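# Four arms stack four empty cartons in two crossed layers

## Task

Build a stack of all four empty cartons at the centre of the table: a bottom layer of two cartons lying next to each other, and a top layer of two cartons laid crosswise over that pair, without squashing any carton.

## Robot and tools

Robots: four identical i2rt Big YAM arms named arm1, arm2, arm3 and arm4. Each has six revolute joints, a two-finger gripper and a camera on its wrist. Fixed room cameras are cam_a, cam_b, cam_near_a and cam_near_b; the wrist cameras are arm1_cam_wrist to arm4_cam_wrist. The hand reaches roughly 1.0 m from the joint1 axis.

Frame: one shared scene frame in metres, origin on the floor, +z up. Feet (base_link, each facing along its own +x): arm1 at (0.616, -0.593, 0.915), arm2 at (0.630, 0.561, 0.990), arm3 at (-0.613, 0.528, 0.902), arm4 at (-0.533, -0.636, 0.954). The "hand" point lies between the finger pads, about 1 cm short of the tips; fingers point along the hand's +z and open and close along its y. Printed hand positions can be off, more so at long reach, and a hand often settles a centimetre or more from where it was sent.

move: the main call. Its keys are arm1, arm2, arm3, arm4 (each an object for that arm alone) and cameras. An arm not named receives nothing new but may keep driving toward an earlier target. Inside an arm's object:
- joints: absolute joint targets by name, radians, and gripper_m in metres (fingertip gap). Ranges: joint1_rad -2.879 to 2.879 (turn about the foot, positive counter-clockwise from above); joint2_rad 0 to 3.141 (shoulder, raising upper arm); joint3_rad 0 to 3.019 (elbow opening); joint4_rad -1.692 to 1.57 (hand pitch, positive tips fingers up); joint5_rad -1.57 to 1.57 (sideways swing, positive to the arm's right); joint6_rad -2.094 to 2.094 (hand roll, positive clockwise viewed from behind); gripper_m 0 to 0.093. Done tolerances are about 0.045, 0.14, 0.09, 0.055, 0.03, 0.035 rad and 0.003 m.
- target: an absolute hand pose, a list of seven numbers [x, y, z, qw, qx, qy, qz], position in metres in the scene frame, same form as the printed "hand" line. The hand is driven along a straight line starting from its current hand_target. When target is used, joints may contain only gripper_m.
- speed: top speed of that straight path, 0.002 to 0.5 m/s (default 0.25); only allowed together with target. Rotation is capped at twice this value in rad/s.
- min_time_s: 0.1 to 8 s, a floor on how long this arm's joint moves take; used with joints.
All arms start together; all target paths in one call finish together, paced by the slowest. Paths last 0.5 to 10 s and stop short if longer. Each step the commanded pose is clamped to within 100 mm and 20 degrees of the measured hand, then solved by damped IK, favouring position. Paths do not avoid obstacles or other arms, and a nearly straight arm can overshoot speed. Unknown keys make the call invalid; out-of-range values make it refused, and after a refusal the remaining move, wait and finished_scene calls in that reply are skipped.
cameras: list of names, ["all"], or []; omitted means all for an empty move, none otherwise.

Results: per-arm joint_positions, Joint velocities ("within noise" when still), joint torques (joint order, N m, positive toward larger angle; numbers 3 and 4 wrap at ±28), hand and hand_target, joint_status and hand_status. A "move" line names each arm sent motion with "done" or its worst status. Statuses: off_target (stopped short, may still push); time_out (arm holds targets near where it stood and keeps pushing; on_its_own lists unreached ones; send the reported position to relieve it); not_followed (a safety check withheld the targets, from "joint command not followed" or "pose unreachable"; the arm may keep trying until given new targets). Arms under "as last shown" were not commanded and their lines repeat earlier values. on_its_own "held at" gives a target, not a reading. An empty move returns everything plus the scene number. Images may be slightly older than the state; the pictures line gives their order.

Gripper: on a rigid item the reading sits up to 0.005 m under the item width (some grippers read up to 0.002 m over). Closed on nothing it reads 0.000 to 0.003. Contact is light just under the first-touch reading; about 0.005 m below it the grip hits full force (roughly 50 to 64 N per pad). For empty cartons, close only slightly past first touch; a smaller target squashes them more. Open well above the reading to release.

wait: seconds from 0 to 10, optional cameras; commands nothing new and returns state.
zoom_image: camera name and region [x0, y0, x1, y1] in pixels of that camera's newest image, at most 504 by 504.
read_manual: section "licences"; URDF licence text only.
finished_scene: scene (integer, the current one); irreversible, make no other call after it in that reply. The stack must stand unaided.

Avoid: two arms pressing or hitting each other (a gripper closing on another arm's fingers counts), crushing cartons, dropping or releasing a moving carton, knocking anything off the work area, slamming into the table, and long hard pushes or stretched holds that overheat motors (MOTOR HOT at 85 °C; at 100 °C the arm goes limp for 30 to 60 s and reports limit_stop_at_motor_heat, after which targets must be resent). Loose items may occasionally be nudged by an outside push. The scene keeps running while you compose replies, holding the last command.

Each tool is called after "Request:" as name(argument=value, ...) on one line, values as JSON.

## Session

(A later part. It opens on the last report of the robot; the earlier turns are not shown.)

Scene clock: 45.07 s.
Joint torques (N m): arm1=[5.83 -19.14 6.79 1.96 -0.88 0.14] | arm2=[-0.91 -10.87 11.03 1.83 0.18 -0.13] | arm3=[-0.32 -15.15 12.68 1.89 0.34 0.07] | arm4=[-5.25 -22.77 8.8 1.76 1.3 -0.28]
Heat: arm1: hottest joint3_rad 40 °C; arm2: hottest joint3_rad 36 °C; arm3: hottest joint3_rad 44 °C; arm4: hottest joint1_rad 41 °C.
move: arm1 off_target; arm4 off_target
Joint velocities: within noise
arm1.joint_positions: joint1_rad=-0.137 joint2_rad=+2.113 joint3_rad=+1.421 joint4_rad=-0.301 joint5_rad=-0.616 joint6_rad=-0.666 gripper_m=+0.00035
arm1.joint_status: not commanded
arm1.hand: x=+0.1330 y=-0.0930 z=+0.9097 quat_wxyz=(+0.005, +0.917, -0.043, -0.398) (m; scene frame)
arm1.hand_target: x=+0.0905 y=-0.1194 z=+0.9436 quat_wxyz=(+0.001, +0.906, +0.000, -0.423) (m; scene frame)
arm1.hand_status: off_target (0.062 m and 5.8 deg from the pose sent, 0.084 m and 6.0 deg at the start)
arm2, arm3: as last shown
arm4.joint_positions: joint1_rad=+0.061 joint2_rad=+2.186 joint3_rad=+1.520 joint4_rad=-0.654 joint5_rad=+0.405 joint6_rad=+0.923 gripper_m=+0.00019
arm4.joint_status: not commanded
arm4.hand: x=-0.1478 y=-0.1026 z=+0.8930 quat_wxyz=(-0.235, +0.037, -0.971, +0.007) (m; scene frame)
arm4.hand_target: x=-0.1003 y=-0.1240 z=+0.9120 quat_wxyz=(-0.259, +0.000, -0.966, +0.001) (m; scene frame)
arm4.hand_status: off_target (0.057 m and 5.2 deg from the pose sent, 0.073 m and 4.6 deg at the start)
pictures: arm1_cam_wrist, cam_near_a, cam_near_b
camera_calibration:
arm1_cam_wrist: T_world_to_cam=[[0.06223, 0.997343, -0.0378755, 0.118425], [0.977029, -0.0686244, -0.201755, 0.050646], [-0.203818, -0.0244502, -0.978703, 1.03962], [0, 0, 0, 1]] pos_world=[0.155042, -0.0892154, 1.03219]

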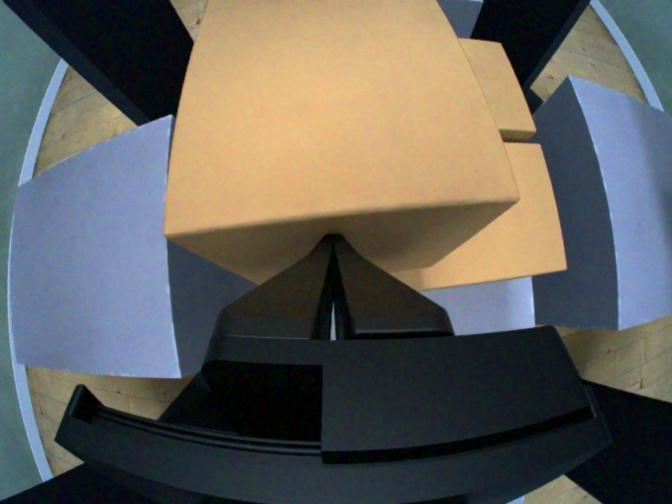

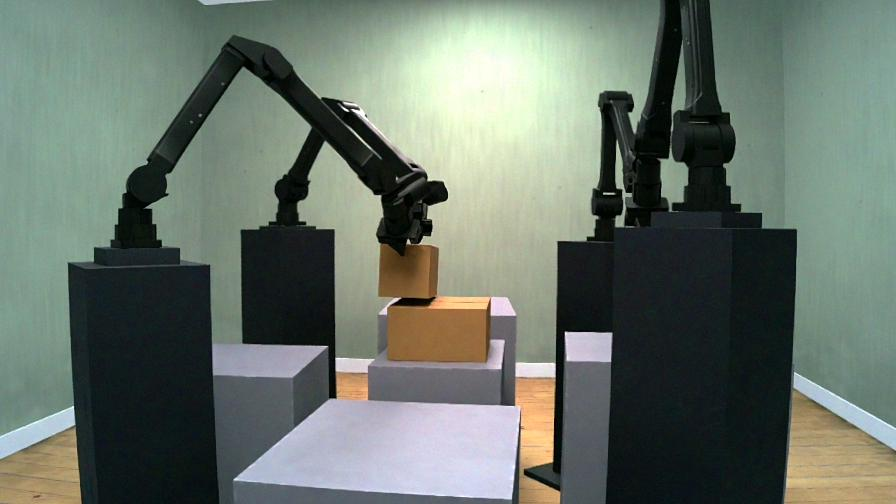

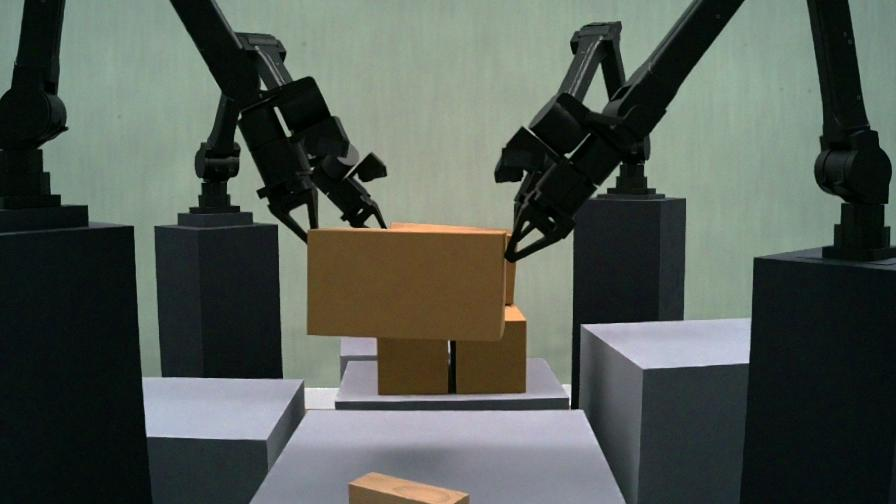

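Request:
move(arm1={"target": [0.088, -0.122, 0.908, 0, 0.9063, 0, -0.4226], "speed": 0.04}, arm4={"target": [-0.098, -0.124, 0.892, 0.2588, 0, 0.9659, 0], "speed": 0.04}, cameras=["arm1_cam_wrist", "arm4_cam_wrist", "cam_near_b","cam_near_a"])

Scene clock: 47.20 s.
Joint torques (N m): arm1=[6.01 -15.44 6.94 2.81 -0.96 0.14] | arm2=[-1.14 -11.16 11.28 1.92 0.28 -0.14] | arm3=[-0.32 -15.15 12.66 1.89 0.34 0.07] | arm4=[-4.84 -20.37 9.1 2.17 1.42 -0.26]
Heat: arm1: hottest joint3_rad 40 °C; arm2: hottest joint3_rad 36 °C; arm3: hottest joint3_rad 45 °C; arm4: hottest joint1_rad 41 °C.
move: arm1 off_target; arm4 off_target
Joint velocities: within noise
arm1.joint_positions: joint1_rad=-0.134 joint2_rad=+2.113 joint3_rad=+1.390 joint4_rad=-0.246 joint5_rad=-0.610 joint6_rad=-0.663 gripper_m=+0.00035
arm1.joint_status: not commanded
arm1.hand: x=+0.1338 y=-0.0964 z=+0.9032 quat_wxyz=(-0.004, +0.914, -0.040, -0.403) (m; scene frame)
arm1.hand_target: x=+0.0910 y=-0.1242 z=+0.9087 quat_wxyz=(+0.001, +0.906, +0.000, -0.423) (m; scene frame)
arm1.hand_status: off_target (0.053 m and 5.2 deg from the pose sent, 0.053 m and 5.8 deg at the start)
arm2, arm3: as last shown
arm4.joint_positions: joint1_rad=+0.056 joint2_rad=+2.184 joint3_rad=+1.503 joint4_rad=-0.623 joint5_rad=+0.401 joint6_rad=+0.921 gripper_m=+0.00019
arm4.joint_status: not commanded
arm4.hand: x=-0.1462 y=-0.1043 z=+0.8898 quat_wxyz=(-0.237, +0.035, -0.971, +0.000) (m; scene frame)
arm4.hand_target: x=-0.1006 y=-0.1261 z=+0.8929 quat_wxyz=(-0.259, +0.000, -0.966, +0.001) (m; scene frame)
arm4.hand_status: off_target (0.052 m and 4.7 deg from the pose sent, 0.054 m and 5.2 deg at the start)
pictures: arm1_cam_wrist, arm4_cam_wrist, cam_near_a, cam_near_b
camera_calibration:
arm1_cam_wrist: T_world_to_cam=[[0.0643741, 0.997753, -0.0185699, 0.1039], [0.974685, -0.0668566, -0.213354, 0.0591753], [-0.214116, -0.00436531, -0.976799, 1.03492], [0, 0, 0, 1]] pos_world=[0.157227, -0.0951926, 1.02547]
arm4_cam_wrist: T_world_to_cam=[[0.0781983, -0.996781, 0.0177103, -0.111255], [-0.987448, -0.0749965, 0.139, -0.272213], [-0.137224, -0.0283575, -0.990134, 0.98067], [0, 0, 0, 1]] pos_world=[-0.125524, -0.103503, 1.0108]

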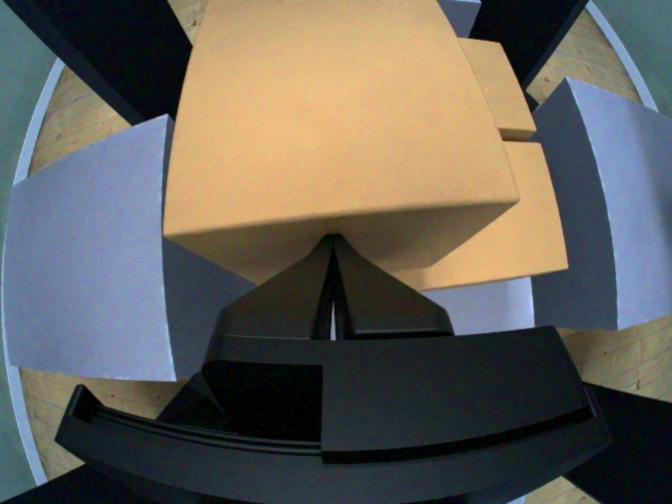

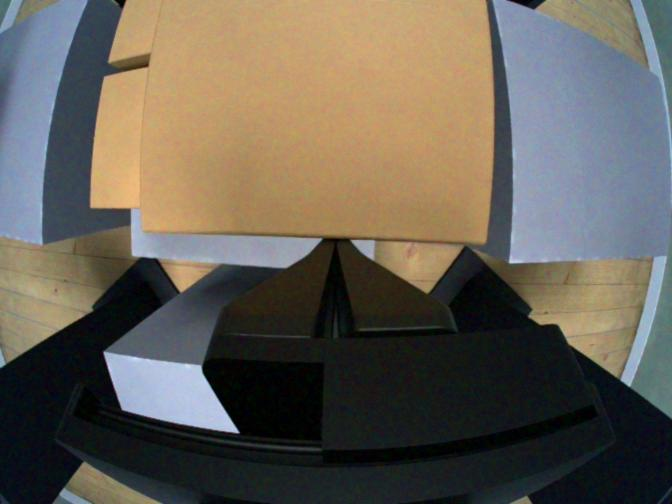

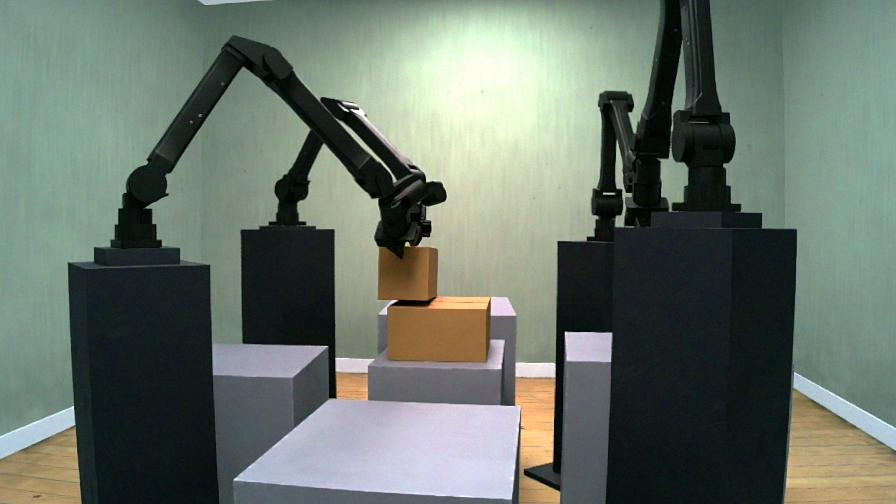

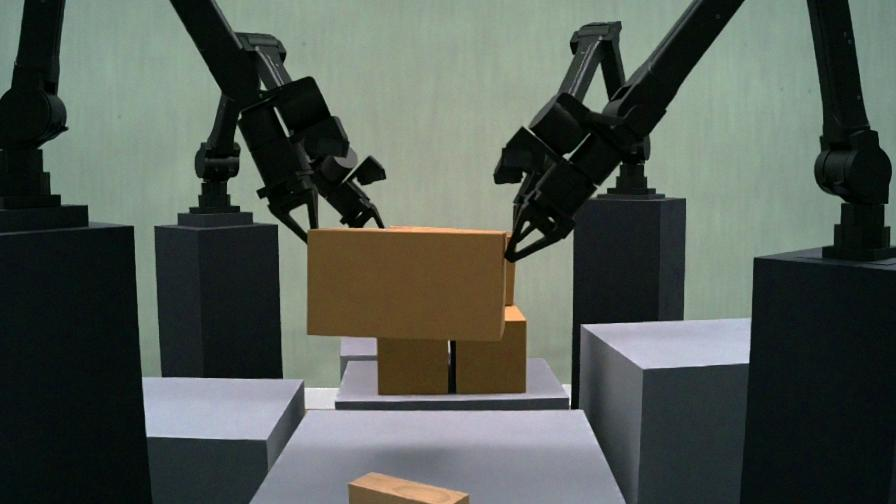

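Request:
move(arm1={"target": [0.088, -0.122, 0.885, 0, 0.9063, 0, -0.4226], "speed": 0.04}, arm4={"target": [-0.098, -0.120, 0.880, 0.2588, 0, 0.9659, 0], "speed": 0.04}, cameras=["arm1_cam_wrist", "cam_near_b","cam_near_a"])

Scene clock: 48.77 s.
Joint torques (N m): arm1=[6.01 -14.86 6.98 2.88 -0.88 0.15] | arm2=[-0.79 -11.16 11.1 1.69 0.16 -0.13] | arm3=[-0.26 -15.27 12.64 1.89 0.34 0.07] | arm4=[-4.42 -18.67 9.85 2.13 1.49 -0.24]
Heat: arm1: hottest joint3_rad 40 °C; arm2: hottest joint3_rad 36 °C; arm3: hottest joint3_rad 46 °C; arm4: hottest joint1_rad 41 °C.
move: arm1 off_target; arm4 off_target
Joint velocities: within noise
arm1.joint_positions: joint1_rad=-0.134 joint2_rad=+2.144 joint3_rad=+1.382 joint4_rad=-0.203 joint5_rad=-0.612 joint6_rad=-0.663 gripper_m=+0.00035
arm1.joint_status: not commanded
arm1.hand: x=+0.1341 y=-0.0971 z=+0.8848 quat_wxyz=(-0.005, +0.914, -0.039, -0.404) (m; scene frame)
arm1.hand_target: x=+0.0911 y=-0.1244 z=+0.8860 quat_wxyz=(+0.001, +0.906, +0.000, -0.423) (m; scene frame)
arm1.hand_status: off_target (0.052 m and 5.0 deg from the pose sent, 0.056 m and 5.2 deg at the start)
arm2, arm3: as last shown
arm4.joint_positions: joint1_rad=+0.056 joint2_rad=+2.190 joint3_rad=+1.503 joint4_rad=-0.609 joint5_rad=+0.399 joint6_rad=+0.921 gripper_m=+0.00019
arm4.joint_status: not commanded
arm4.hand: x=-0.1454 y=-0.1024 z=+0.8867 quat_wxyz=(-0.238, +0.034, -0.971, -0.004) (m; scene frame)
arm4.hand_target: x=-0.1008 y=-0.1226 z=+0.8811 quat_wxyz=(-0.259, +0.000, -0.966, +0.001) (m; scene frame)
arm4.hand_status: off_target (0.051 m and 4.6 deg from the pose sent, 0.052 m and 4.7 deg at the start)
pictures: arm1_cam_wrist, cam_near_a, cam_near_b
camera_calibration:
arm1_cam_wrist: T_world_to_cam=[[0.0631786, 0.997859, -0.016904, 0.102935], [0.974059, -0.0653419, -0.216653, 0.0581752], [-0.217294, -0.00277763, -0.976102, 1.01702], [0, 0, 0, 1]] pos_world=[0.157823, -0.0960884, 1.00706]

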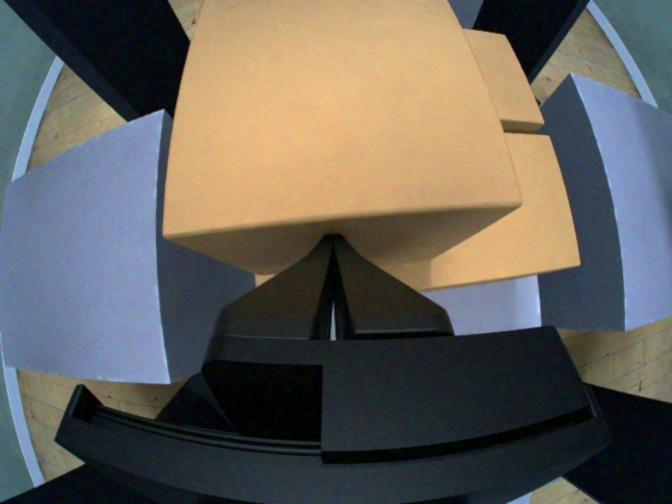

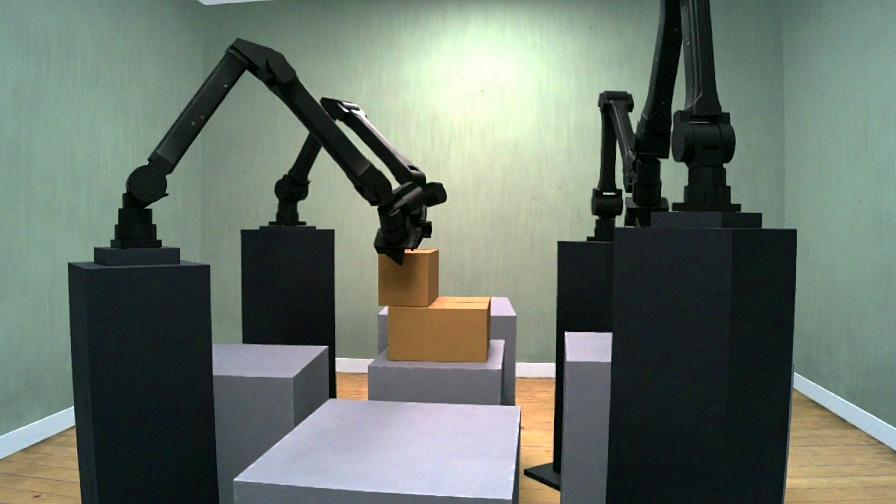

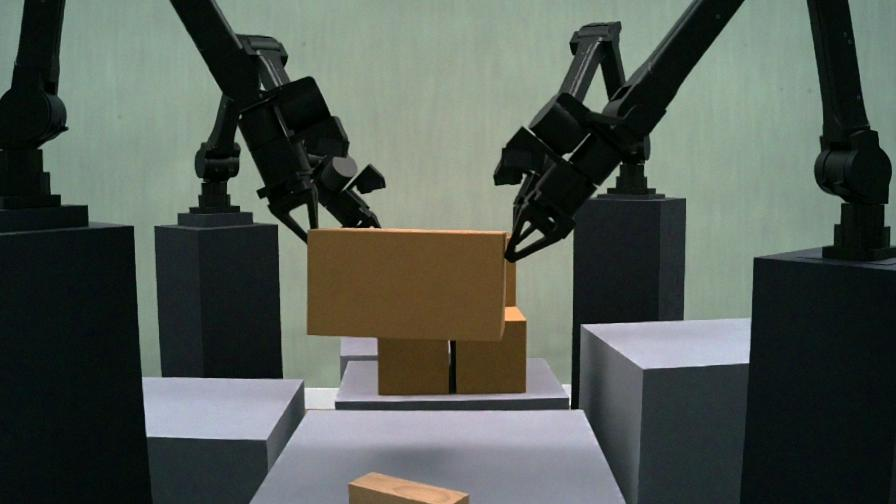

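Request:
move(arm1={"target": [0.088, -0.120, 0.880, 0, 0.9063, 0, -0.4226], "speed": 0.04}, arm4={"target": [-0.098, -0.120, 0.860, 0.2588, 0, 0.9659, 0], "speed": 0.04}, cameras=["arm4_cam_wrist","cam_near_b","cam_near_a"])

Request:
zoom_image(camera="cam_near_a", region=[340, 220, 540, 380])

Scene clock: 50.70 s.
Joint torques (N m): arm1=[5.77 -14.1 7.31 2.93 -1 0.13] | arm2=[-0.38 -11.75 11.17 1.81 0.21 -0.14] | arm3=[-0.38 -15.21 12.67 1.91 0.33 0.08] | arm4=[-4.54 -17.32 9.46 2.51 1.64 -0.23]
Heat: arm1: hottest joint3_rad 40 °C; arm2: hottest joint3_rad 37 °C; arm3: hottest joint3_rad 47 °C; arm4: hottest joint1_rad 41 °C.
move: arm1 off_target; arm4 off_target
Joint velocities: within noise
arm1.joint_positions: joint1_rad=-0.134 joint2_rad=+2.145 joint3_rad=+1.382 joint4_rad=-0.200 joint5_rad=-0.609 joint6_rad=-0.663 gripper_m=+0.00035
arm1.joint_status: not commanded
arm1.hand: x=+0.1339 y=-0.0964 z=+0.8846 quat_wxyz=(-0.007, +0.914, -0.039, -0.405) (m; scene frame)
arm1.hand_target: x=+0.0913 y=-0.1227 z=+0.8812 quat_wxyz=(+0.001, +0.906, +0.000, -0.423) (m; scene frame)
arm1.hand_status: off_target (0.052 m and 5.0 deg from the pose sent, 0.052 m and 5.0 deg at the start)
arm2, arm3: as last shown
arm4.joint_positions: joint1_rad=+0.057 joint2_rad=+2.201 joint3_rad=+1.503 joint4_rad=-0.581 joint5_rad=+0.394 joint6_rad=+0.921 gripper_m=+0.00018
arm4.joint_status: not commanded
arm4.hand: x=-0.1443 y=-0.0984 z=+0.8811 quat_wxyz=(-0.241, +0.033, -0.970, -0.012) (m; scene frame)
arm4.hand_target: x=-0.1017 y=-0.1230 z=+0.8618 quat_wxyz=(-0.258, +0.000, -0.966, +0.001) (m; scene frame)
arm4.hand_status: off_target (0.055 m and 4.5 deg from the pose sent, 0.057 m and 4.6 deg at the start)
pictures: arm4_cam_wrist, cam_near_a, cam_near_b
camera_calibration:
arm4_cam_wrist: T_world_to_cam=[[0.0803174, -0.996753, -0.00562831, -0.08448], [-0.988177, -0.0803635, 0.130571, -0.261967], [-0.130599, -0.00492537, -0.991423, 0.976889], [0, 0, 0, 1]] pos_world=[-0.124503, -0.100447, 1.00224]

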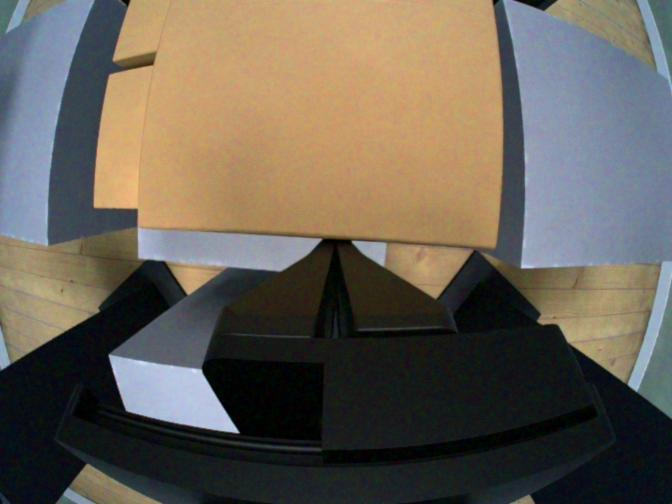

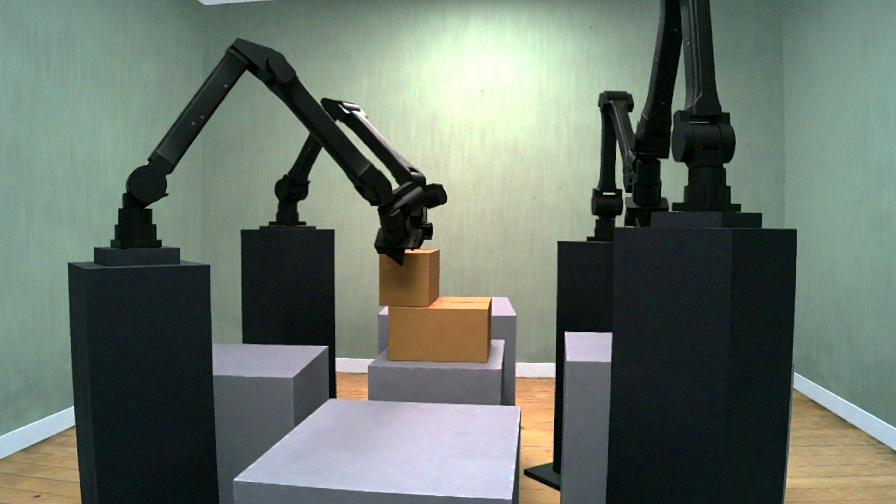

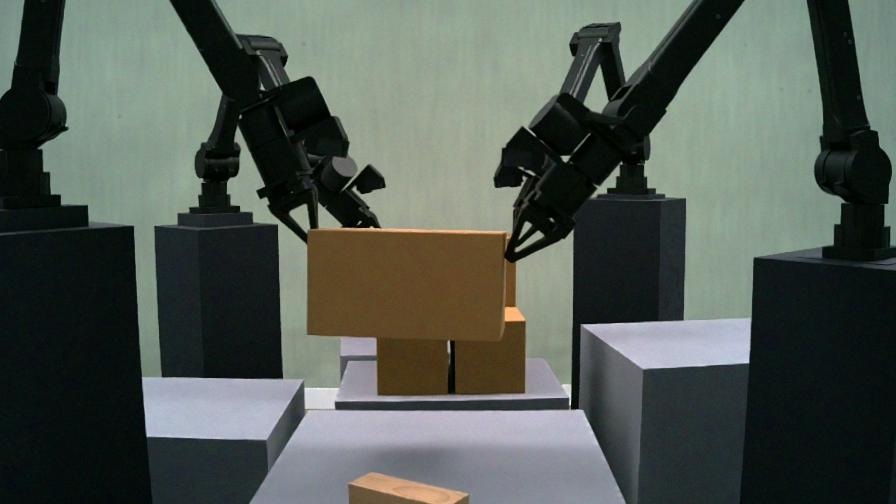

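Scaled by 2.520 from the camera's 896x504 image, which has a finer 1280x720 frame.

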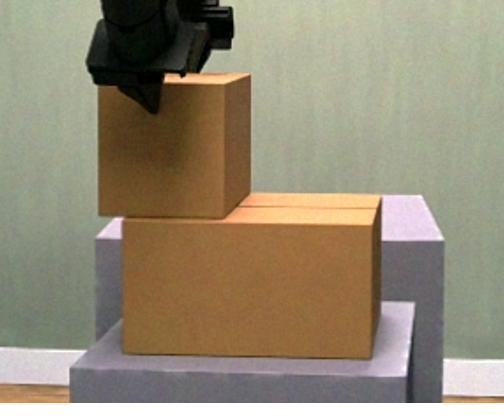

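Request:
move(arm1={"target": [0.105, -0.098, 0.884, 0, 0.9063, 0, -0.4226], "speed": 0.04}, arm4={"target": [-0.117, -0.100, 0.867, 0.2588, 0, 0.9659, 0], "speed": 0.04})

Request:
move(arm1={"target": [0.165, -0.098, 0.888, 0, 0.9063, 0, -0.4226], "speed": 0.04}, arm4={"target": [-0.18, -0.100, 0.874, 0.2588, 0, 0.9659, 0], "speed": 0.04}, cameras=["arm1_cam_wrist","arm4_cam_wrist","cam_near_b","cam_near_a"])

Scene clock: 53.63 s.
Joint torques (N m): arm1=[2.67 -13.63 9.81 1.13 -0.83 0.03] | arm2=[-0.97 -11.63 11.03 1.85 0.17 -0.09] | arm3=[-0.26 -15.27 12.68 1.89 0.33 0.08] | arm4=[-2.26 -17.85 12.68 0.73 1.16 -0.07]
Heat: arm1: hottest joint3_rad 41 °C; arm2: hottest joint3_rad 37 °C; arm3: hottest joint3_rad 48 °C; arm4: hottest joint1_rad 41 °C.
move: arm1 off_target; arm4 off_target
Joint velocities: within noise
arm1.joint_positions: joint1_rad=-0.140 joint2_rad=+2.150 joint3_rad=+1.382 joint4_rad=-0.200 joint5_rad=-0.638 joint6_rad=-0.691 gripper_m=+0.00035
arm1.joint_status: not commanded
arm1.hand: x=+0.1351 y=-0.0979 z=+0.8835 quat_wxyz=(-0.002, +0.911, -0.025, -0.412) (m; scene frame)
arm1.hand_target: x=+0.1064 y=-0.0997 z=+0.8846 quat_wxyz=(+0.000, +0.906, +0.000, -0.423) (m; scene frame)
arm1.hand_status: off_target (0.030 m and 3.1 deg from the pose sent, 0.029 m and 5.1 deg at the start)
arm2.joint_positions: joint1_rad=-0.625 joint2_rad=+1.704 joint3_rad=+0.655 joint4_rad=-0.123 joint5_rad=+0.104 joint6_rad=+0.193 gripper_m=+0.00036
arm2.joint_status: not commanded
arm2.hand: x=+0.2050 y=+0.5227 z=+0.9314 quat_wxyz=(+0.017, -0.977, +0.039, +0.207) (m; scene frame)
arm2.hand_target: x=+0.1627 y=+0.5265 z=+0.9669 quat_wxyz=(+0.013, -0.965, +0.046, +0.259) (m; scene frame)
arm2.hand_status: not commanded
arm3.joint_positions: joint1_rad=+1.039 joint2_rad=+1.719 joint3_rad=+0.877 joint4_rad=-0.002 joint5_rad=+0.171 joint6_rad=+0.147 gripper_m=+0.00059
arm3.joint_status: not commanded
arm3.hand: x=-0.0517 y=+0.5735 z=+0.9305 quat_wxyz=(-0.364, -0.037, -0.930, +0.027) (m; scene frame)
arm3.hand_target: x=-0.0083 y=+0.5743 z=+0.9878 quat_wxyz=(-0.422, -0.043, -0.905, +0.021) (m; scene frame)
arm3.hand_status: not commanded
arm4.joint_positions: joint1_rad=+0.064 joint2_rad=+2.217 joint3_rad=+1.503 joint4_rad=-0.581 joint5_rad=+0.420 joint6_rad=+0.947 gripper_m=+0.00018
arm4.joint_status: not commanded
arm4.hand: x=-0.1465 y=-0.1011 z=+0.8724 quat_wxyz=(-0.247, +0.023, -0.969, -0.002) (m; scene frame)
arm4.hand_target: x=-0.1180 y=-0.1017 z=+0.8678 quat_wxyz=(-0.259, +0.000, -0.966, +0.000) (m; scene frame)
arm4.hand_status: off_target (0.030 m and 3.0 deg from the pose sent, 0.031 m and 4.5 deg at the start)
pictures: none

Scene clock: 55.83 s.
Joint torques (N m): arm1=[-1.14 -18.14 4.94 0.61 -0.46 0.04] | arm2=[-0.79 -11.58 11.15 1.95 0.19 -0.1] | arm3=[-0.26 -15.21 12.66 1.89 0.34 0.07] | arm4=[0.85 -21.13 6.82 0.49 0.55 -0.05]
Heat: arm1: hottest joint3_rad 41 °C; arm2: hottest joint3_rad 37 °C; arm3: hottest joint3_rad 49 °C; arm4: hottest joint1_rad 41 °C.
move: arm1 off_target; arm4 done
Joint velocities: within noise
arm1.joint_positions: joint1_rad=-0.177 joint2_rad=+2.150 joint3_rad=+1.343 joint4_rad=-0.200 joint5_rad=-0.696 joint6_rad=-0.778 gripper_m=+0.00035
arm1.joint_status: not commanded
arm1.hand: x=+0.1588 y=-0.1024 z=+0.8734 quat_wxyz=(+0.006, +0.908, +0.000, -0.419) (m; scene frame)
arm1.hand_target: x=+0.1649 y=-0.0980 z=+0.8875 quat_wxyz=(+0.000, +0.906, +0.000, -0.423) (m; scene frame)
arm1.hand_status: off_target (0.016 m and 0.8 deg from the pose sent, 0.030 m and 3.1 deg at the start)
arm2, arm3: as last shown
arm4.joint_positions: joint1_rad=+0.108 joint2_rad=+2.200 joint3_rad=+1.472 joint4_rad=-0.581 joint5_rad=+0.462 joint6_rad=+1.043 gripper_m=+0.00018
arm4.joint_status: not commanded
arm4.hand: x=-0.1702 y=-0.0978 z=+0.8759 quat_wxyz=(-0.261, -0.003, -0.965, -0.003) (m; scene frame)
arm4.hand_target: x=-0.1798 y=-0.1001 z=+0.8740 quat_wxyz=(-0.259, +0.000, -0.966, +0.000) (m; scene frame)
arm4.hand_status: done (0.010 m and 0.6 deg from the pose sent, 0.033 m and 3.0 deg at the start)
pictures: arm1_cam_wrist, arm4_cam_wrist, cam_near_a, cam_near_b
camera_calibration:
arm1_cam_wrist: T_world_to_cam=[[-0.0169036, 0.999842, -0.00541335, 0.109371], [0.968548, 0.0150298, -0.248371, 0.0680709], [-0.24825, -0.00944145, -0.96865, 1.00894], [0, 0, 0, 1]] pos_world=[0.186389, -0.100851, 0.99481]
arm4_cam_wrist: T_world_to_cam=[[0.00703752, -0.999958, -0.00589981, -0.0944873], [-0.995936, -0.00753871, 0.0897433, -0.245241], [-0.089784, 0.00524427, -0.995947, 0.980218], [0, 0, 0, 1]] pos_world=[-0.155571, -0.101473, 0.997697]

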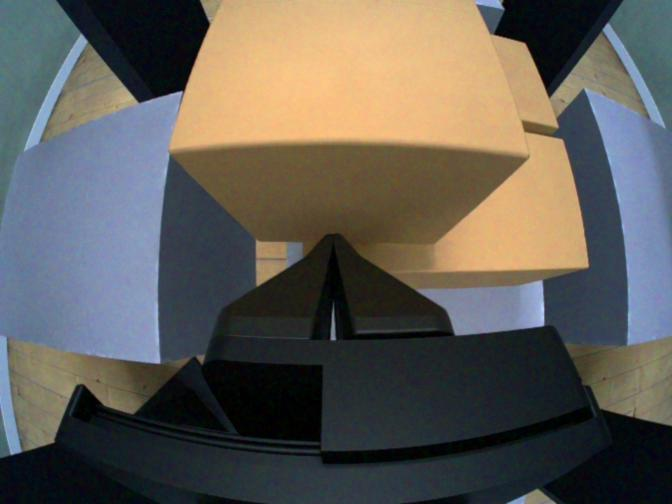

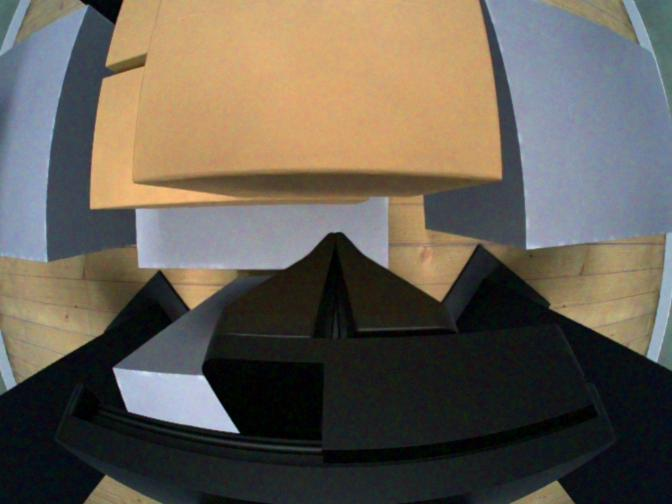

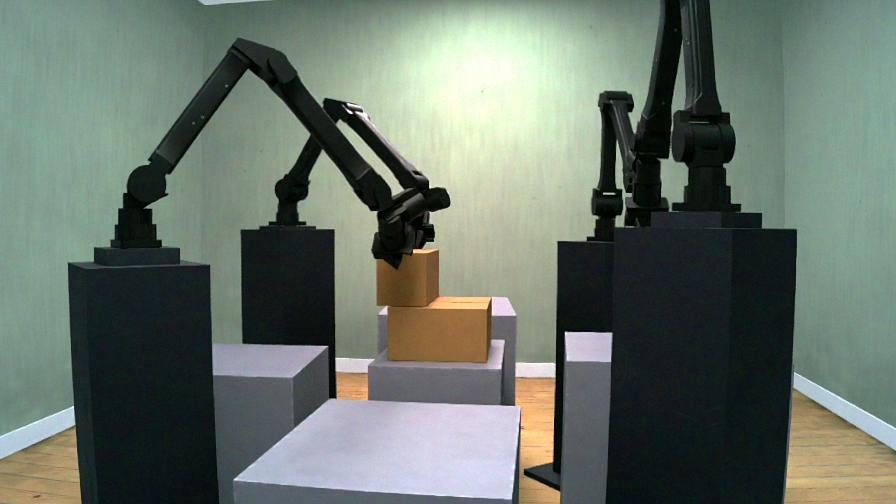

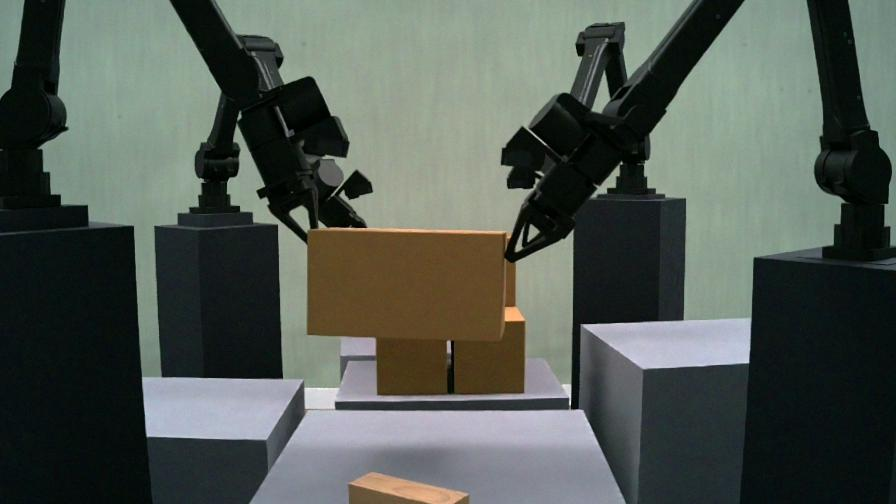

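Request:
move(arm1={"target": [0.25, -0.12, 0.91, 0, 0.9063, 0, -0.4226], "speed": 0.12}, arm4={"target": [-0.26, -0.12, 0.9, 0.2588, 0, 0.9659, 0], "speed": 0.12})

Request:
move(arm1={"target": [0.27, -0.5, 0.93, 0, 0.9063, 0, -0.4226], "speed": 0.15}, arm4={"target": [-0.27, -0.5, 0.93, 0.2588, 0, 0.9659, 0], "speed": 0.15}, arm2={"target": [0.086, 0.085, 0.98, 0, 0.9659, 0, -0.2588], "speed": 0.1}, arm3={"target": [-0.080, 0.095, 0.985, 0.4226, 0, 0.9063, 0], "speed": 0.1}, cameras=["arm2_cam_wrist","arm3_cam_wrist","arm1_cam_wrist","cam_near_b","cam_near_a"])

Request:
zoom_image(camera="cam_near_a", region=[340, 180, 580, 380])

Scene clock: 59.57 s.
Joint torques (N m): arm1=[-1.14 -15.91 4.67 0.53 -0.5 0.03] | arm2=[-0.97 -11.28 11.11 2.04 0.18 -0.15] | arm3=[-0.32 -15.21 12.66 1.92 0.34 0.08] | arm4=[0.79 -18.84 6.46 0.23 0.55 -0.06]
Heat: arm1: hottest joint3_rad 41 °C; arm2: hottest joint3_rad 38 °C; arm3: hottest joint3_rad 50 °C; arm4: hottest joint1_rad 41 °C.
move: arm1 off_target; arm4 done
Joint velocities: within noise
arm1.joint_positions: joint1_rad=-0.291 joint2_rad=+1.998 joint3_rad=+1.158 joint4_rad=-0.252 joint5_rad=-0.753 joint6_rad=-0.909 gripper_m=+0.00035
arm1.joint_status: not commanded
arm1.hand: x=+0.2440 y=-0.1221 z=+0.8986 quat_wxyz=(+0.006, +0.908, +0.000, -0.420) (m; scene frame)
arm1.hand_target: x=+0.2498 y=-0.1199 z=+0.9098 quat_wxyz=(+0.000, +0.906, +0.000, -0.423) (m; scene frame)
arm1.hand_status: off_target (0.013 m and 0.8 deg from the pose sent, 0.100 m and 0.8 deg at the start)
arm2, arm3: as last shown
arm4.joint_positions: joint1_rad=+0.225 joint2_rad=+2.064 joint3_rad=+1.310 joint4_rad=-0.608 joint5_rad=+0.487 joint6_rad=+1.169 gripper_m=+0.00018
arm4.joint_status: not commanded
arm4.hand: x=-0.2518 y=-0.1148 z=+0.9026 quat_wxyz=(-0.261, -0.003, -0.965, -0.006) (m; scene frame)
arm4.hand_target: x=-0.2599 y=-0.1199 z=+0.9000 quat_wxyz=(-0.259, +0.000, -0.966, +0.000) (m; scene frame)
arm4.hand_status: done (0.010 m and 0.8 deg from the pose sent, 0.096 m and 0.6 deg at the start)
pictures: none

Scene clock: 65.30 s.
Joint torques (N m): arm1=[1.08 -5.6 3.6 2.11 0 0.15] | arm2=[-2.43 -17.14 15.24 1.32 1.37 0.04] | arm3=[1.79 -17.38 13.82 1.62 -1.32 0.03] | arm4=[-1.03 -5.95 5.34 1.36 0.25 -0.28]
Heat: arm1: hottest joint3_rad 40 °C; arm2: hottest joint3_rad 39 °C; arm3: hottest joint3_rad 50 °C; arm4: hottest joint1_rad 41 °C.
move: arm1 done; arm2 off_target; arm3 off_target; arm4 done
Joint velocities: within noise
arm1.joint_positions: joint1_rad=+0.386 joint2_rad=+1.349 joint3_rad=+0.257 joint4_rad=+0.323 joint5_rad=-0.313 joint6_rad=-0.280 gripper_m=+0.00035
arm1.joint_status: not commanded
arm1.hand: x=+0.2723 y=-0.4960 z=+0.9241 quat_wxyz=(+0.002, +0.911, -0.005, -0.412) (m; scene frame)
arm1.hand_target: x=+0.2699 y=-0.5000 z=+0.9300 quat_wxyz=(+0.000, +0.906, +0.000, -0.423) (m; scene frame)
arm1.hand_status: done (0.007 m and 1.5 deg from the pose sent, 0.380 m and 0.8 deg at the start)
arm2.joint_positions: joint1_rad=+0.085 joint2_rad=+2.178 joint3_rad=+1.599 joint4_rad=-0.681 joint5_rad=+0.339 joint6_rad=+0.727 gripper_m=+0.00036
arm2.joint_status: not commanded
arm2.hand: x=+0.1302 y=+0.0868 z=+0.9618 quat_wxyz=(+0.009, -0.973, -0.031, +0.230) (m; scene frame)
arm2.hand_target: x=+0.0885 y=+0.0880 z=+0.9813 quat_wxyz=(+0.000, -0.966, +0.000, +0.259) (m; scene frame)
arm2.hand_status: off_target (0.048 m and 5.1 deg from the pose sent, 0.456 m and 7.8 deg at the start)
arm3.joint_positions: joint1_rad=+0.063 joint2_rad=+1.927 joint3_rad=+1.250 joint4_rad=-0.333 joint5_rad=-0.573 joint6_rad=-0.602 gripper_m=+0.00059
arm3.joint_status: not commanded
arm3.hand: x=-0.1221 y=+0.1184 z=+0.9373 quat_wxyz=(-0.380, -0.034, -0.924, -0.030) (m; scene frame)
arm3.hand_target: x=-0.0847 y=+0.0997 z=+0.9877 quat_wxyz=(-0.423, +0.000, -0.906, +0.000) (m; scene frame)
arm3.hand_status: off_target (0.068 m and 7.4 deg from the pose sent, 0.482 m and 9.0 deg at the start)
arm4.joint_positions: joint1_rad=-0.311 joint2_rad=+1.298 joint3_rad=+0.316 joint4_rad=-0.168 joint5_rad=+0.317 joint6_rad=+0.605 gripper_m=+0.00018
arm4.joint_status: not commanded
arm4.hand: x=-0.2686 y=-0.4933 z=+0.9315 quat_wxyz=(-0.258, +0.003, -0.966, -0.001) (m; scene frame)
arm4.hand_target: x=-0.2701 y=-0.4999 z=+0.9300 quat_wxyz=(-0.259, +0.000, -0.966, +0.000) (m; scene frame)
arm4.hand_status: done (0.007 m and 0.4 deg from the pose sent, 0.387 m and 0.8 deg at the start)
pictures: arm1_cam_wrist, arm2_cam_wrist, arm3_cam_wrist, cam_near_a, cam_near_b
camera_calibration:
arm1_cam_wrist: T_world_to_cam=[[-0.00462598, 0.999987, -0.00223943, 0.498879], [0.972749, 0.00398081, -0.231826, -0.0452491], [-0.231815, -0.00325083, -0.972755, 1.08487], [0, 0, 0, 1]] pos_world=[0.297811, -0.495165, 1.04594]
arm2_cam_wrist: T_world_to_cam=[[-0.0580482, 0.997845, 0.0305745, -0.107893], [0.987513, 0.0529003, 0.148391, -0.270898], [0.146454, 0.0388066, -0.988456, 1.05335], [0, 0, 0, 1]] pos_world=[0.106985, 0.0811139, 1.08469]
arm3_cam_wrist: T_world_to_cam=[[-0.0349575, -0.996334, -0.0780765, 0.186502], [-0.984156, 0.0479078, -0.170711, 0.0384766], [0.173826, 0.0708718, -0.982223, 1.05639], [0, 0, 0, 1]] pos_world=[-0.139242, 0.109107, 1.05874]

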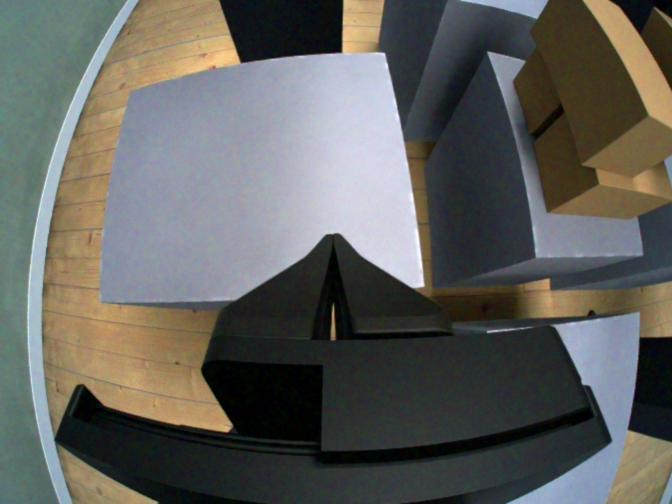

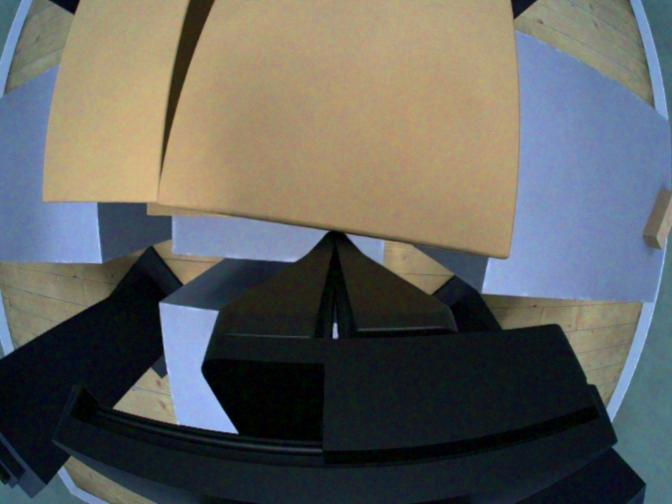

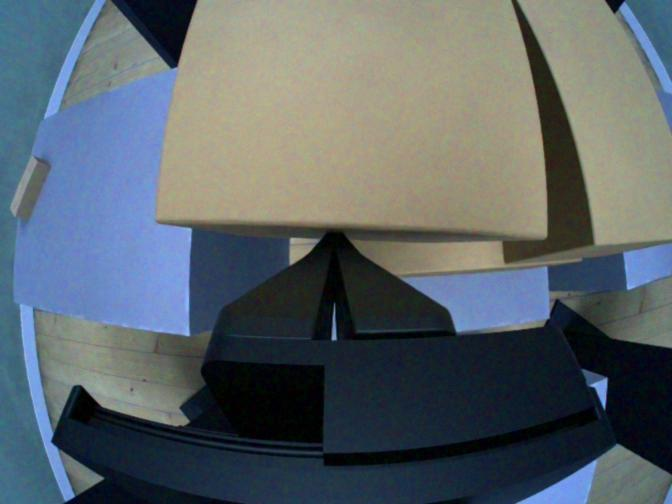

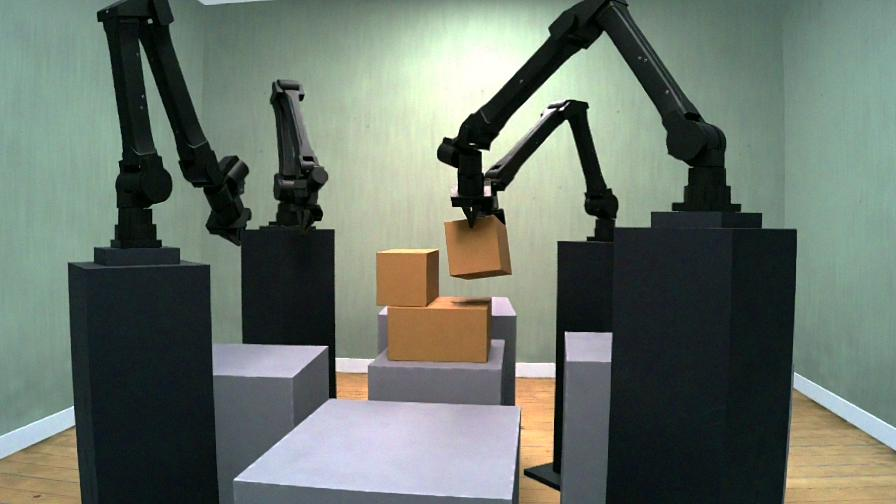

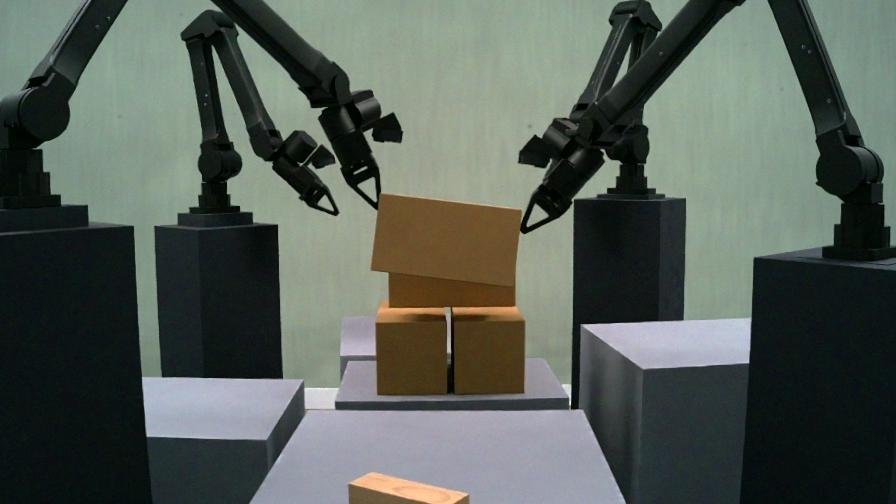

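Scaled by 2.100 from the camera's 896x504 image, which has a finer 1280x720 frame.

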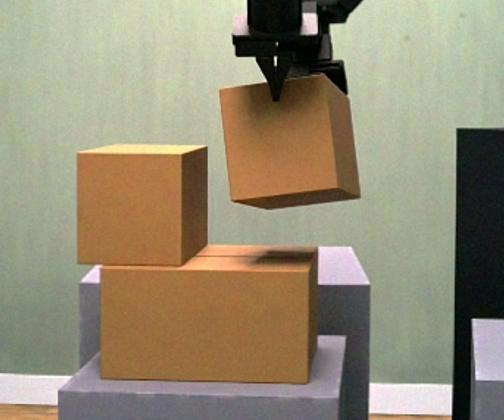

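Request:
move(arm2={"target": [0.086, 0.048, 0.942, 0, 0.9659, 0, -0.2588], "speed": 0.06}, arm3={"target": [-0.080, 0.044, 0.985, 0.4226, 0, 0.9063, 0], "speed": 0.06}, cameras=["arm2_cam_wrist","arm3_cam_wrist","cam_near_b","cam_near_a"])

Request:
zoom_image(camera="cam_near_a", region=[340, 180, 580, 380])

Scene clock: 69.73 s.
Joint torques (N m): arm1=[1.03 -5.6 3.6 2.11 -0.01 0.16] | arm2=[-1.49 -17.38 16.05 1.66 1.33 0.09] | arm3=[2.78 -18.49 13.56 1.47 -1.54 0.05] | arm4=[-0.91 -6.07 5.37 1.26 0.24 -0.25]
Heat: arm1: hottest joint3_rad 40 °C; arm2: hottest joint3_rad 40 °C; arm3: hottest joint3_rad 50 °C; arm4: hottest joint1_rad 41 °C.
move: arm2 off_target; arm3 off_target
Joint velocities: within noise
arm1, arm4: as last shown
arm2.joint_positions: joint1_rad=+0.122 joint2_rad=+2.305 joint3_rad=+1.690 joint4_rad=-0.689 joint5_rad=+0.352 joint6_rad=+0.765 gripper_m=+0.00036
arm2.joint_status: not commanded
arm2.hand: x=+0.1365 y=+0.0594 z=+0.9118 quat_wxyz=(+0.022, -0.975, -0.033, +0.220) (m; scene frame)
arm2.hand_target: x=+0.0893 y=+0.0523 z=+0.9445 quat_wxyz=(+0.000, -0.966, +0.000, +0.259) (m; scene frame)
arm2.hand_status: off_target (0.060 m and 6.4 deg from the pose sent, 0.062 m and 5.1 deg at the start)
arm3.joint_positions: joint1_rad=-0.004 joint2_rad=+2.009 joint3_rad=+1.410 joint4_rad=-0.419 joint5_rad=-0.603 joint6_rad=-0.655 gripper_m=+0.00059
arm3.joint_status: not commanded
arm3.hand: x=-0.1215 y=+0.0567 z=+0.9458 quat_wxyz=(-0.388, -0.036, -0.921, -0.021) (m; scene frame)
arm3.hand_target: x=-0.0835 y=+0.0481 z=+0.9868 quat_wxyz=(-0.423, +0.000, -0.906, +0.000) (m; scene frame)
arm3.hand_status: off_target (0.059 m and 6.5 deg from the pose sent, 0.098 m and 7.4 deg at the start)
arm4.joint_positions: joint1_rad=-0.311 joint2_rad=+1.298 joint3_rad=+0.316 joint4_rad=-0.168 joint5_rad=+0.317 joint6_rad=+0.604 gripper_m=+0.00018
pictures: arm2_cam_wrist, arm3_cam_wrist, cam_near_a, cam_near_b
camera_calibration:
arm2_cam_wrist: T_world_to_cam=[[-0.0559628, 0.996929, 0.0547734, -0.10089], [0.984788, 0.0460764, 0.167537, -0.284877], [0.164499, 0.063316, -0.984343, 0.996433], [0, 0, 0, 1]] pos_world=[0.110985, 0.0506159, 1.03409]
arm3_cam_wrist: T_world_to_cam=[[-0.0471393, -0.996919, -0.0626957, 0.109699], [-0.980608, 0.0581383, -0.187158, 0.0589489], [0.190226, 0.0526574, -0.980327, 1.07016], [0, 0, 0, 1]] pos_world=[-0.140596, 0.0495814, 1.06702]

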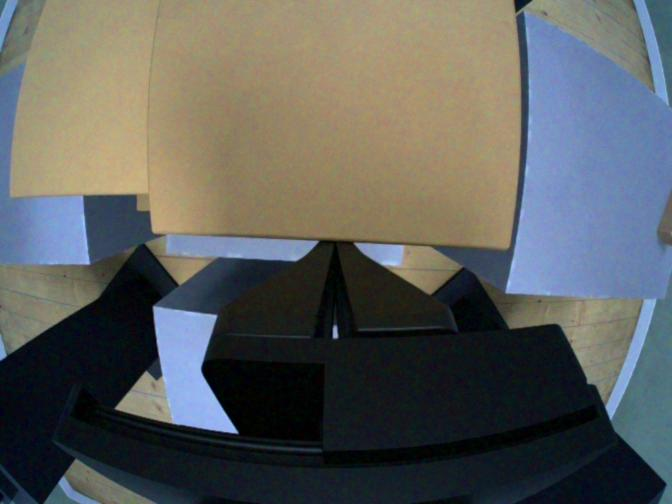

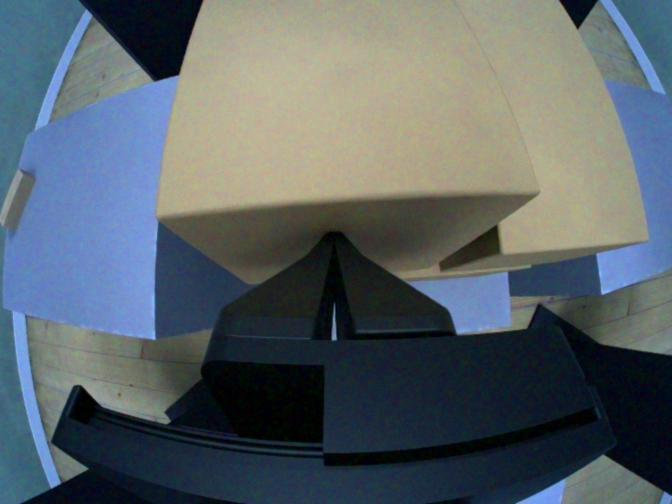

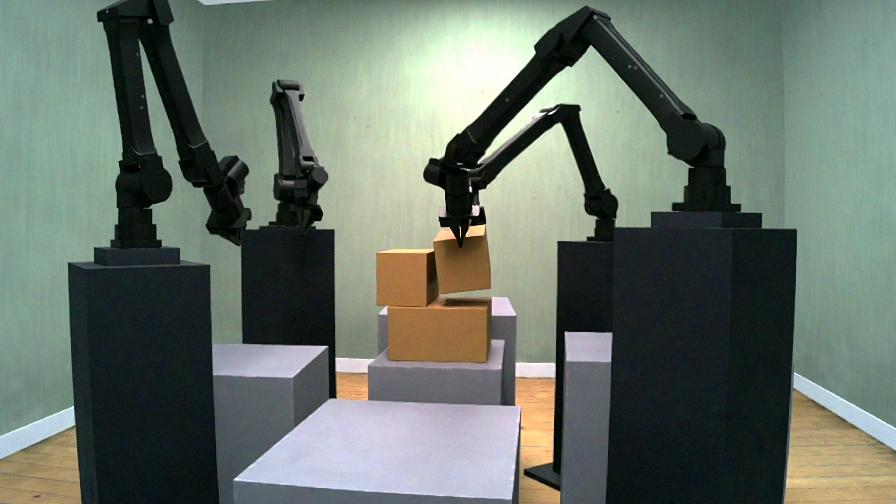

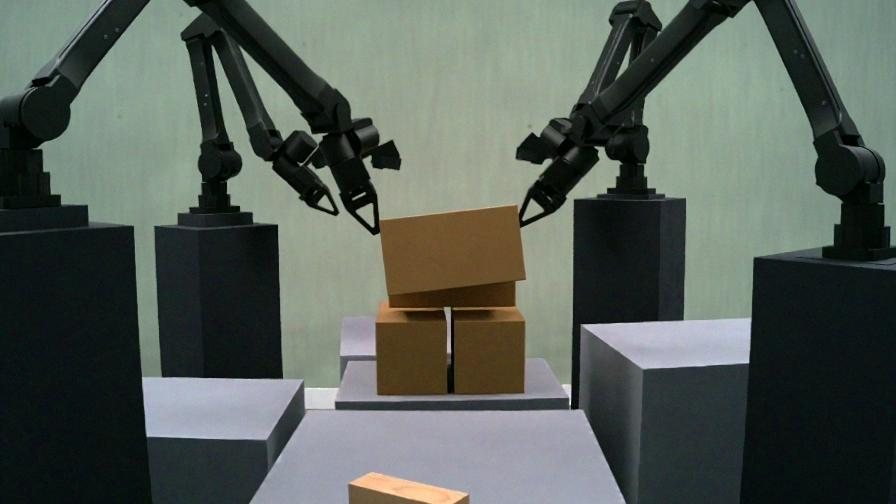

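Scaled by 2.100 from the camera's 896x504 image, which has a finer 1280x720 frame.

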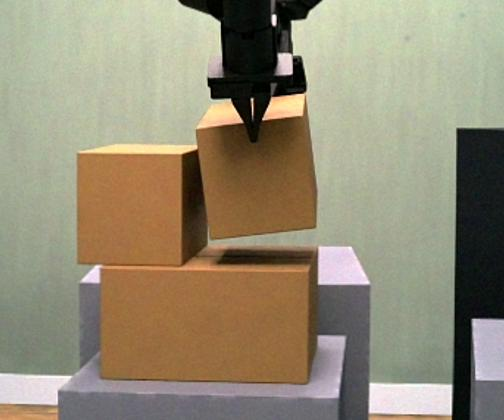

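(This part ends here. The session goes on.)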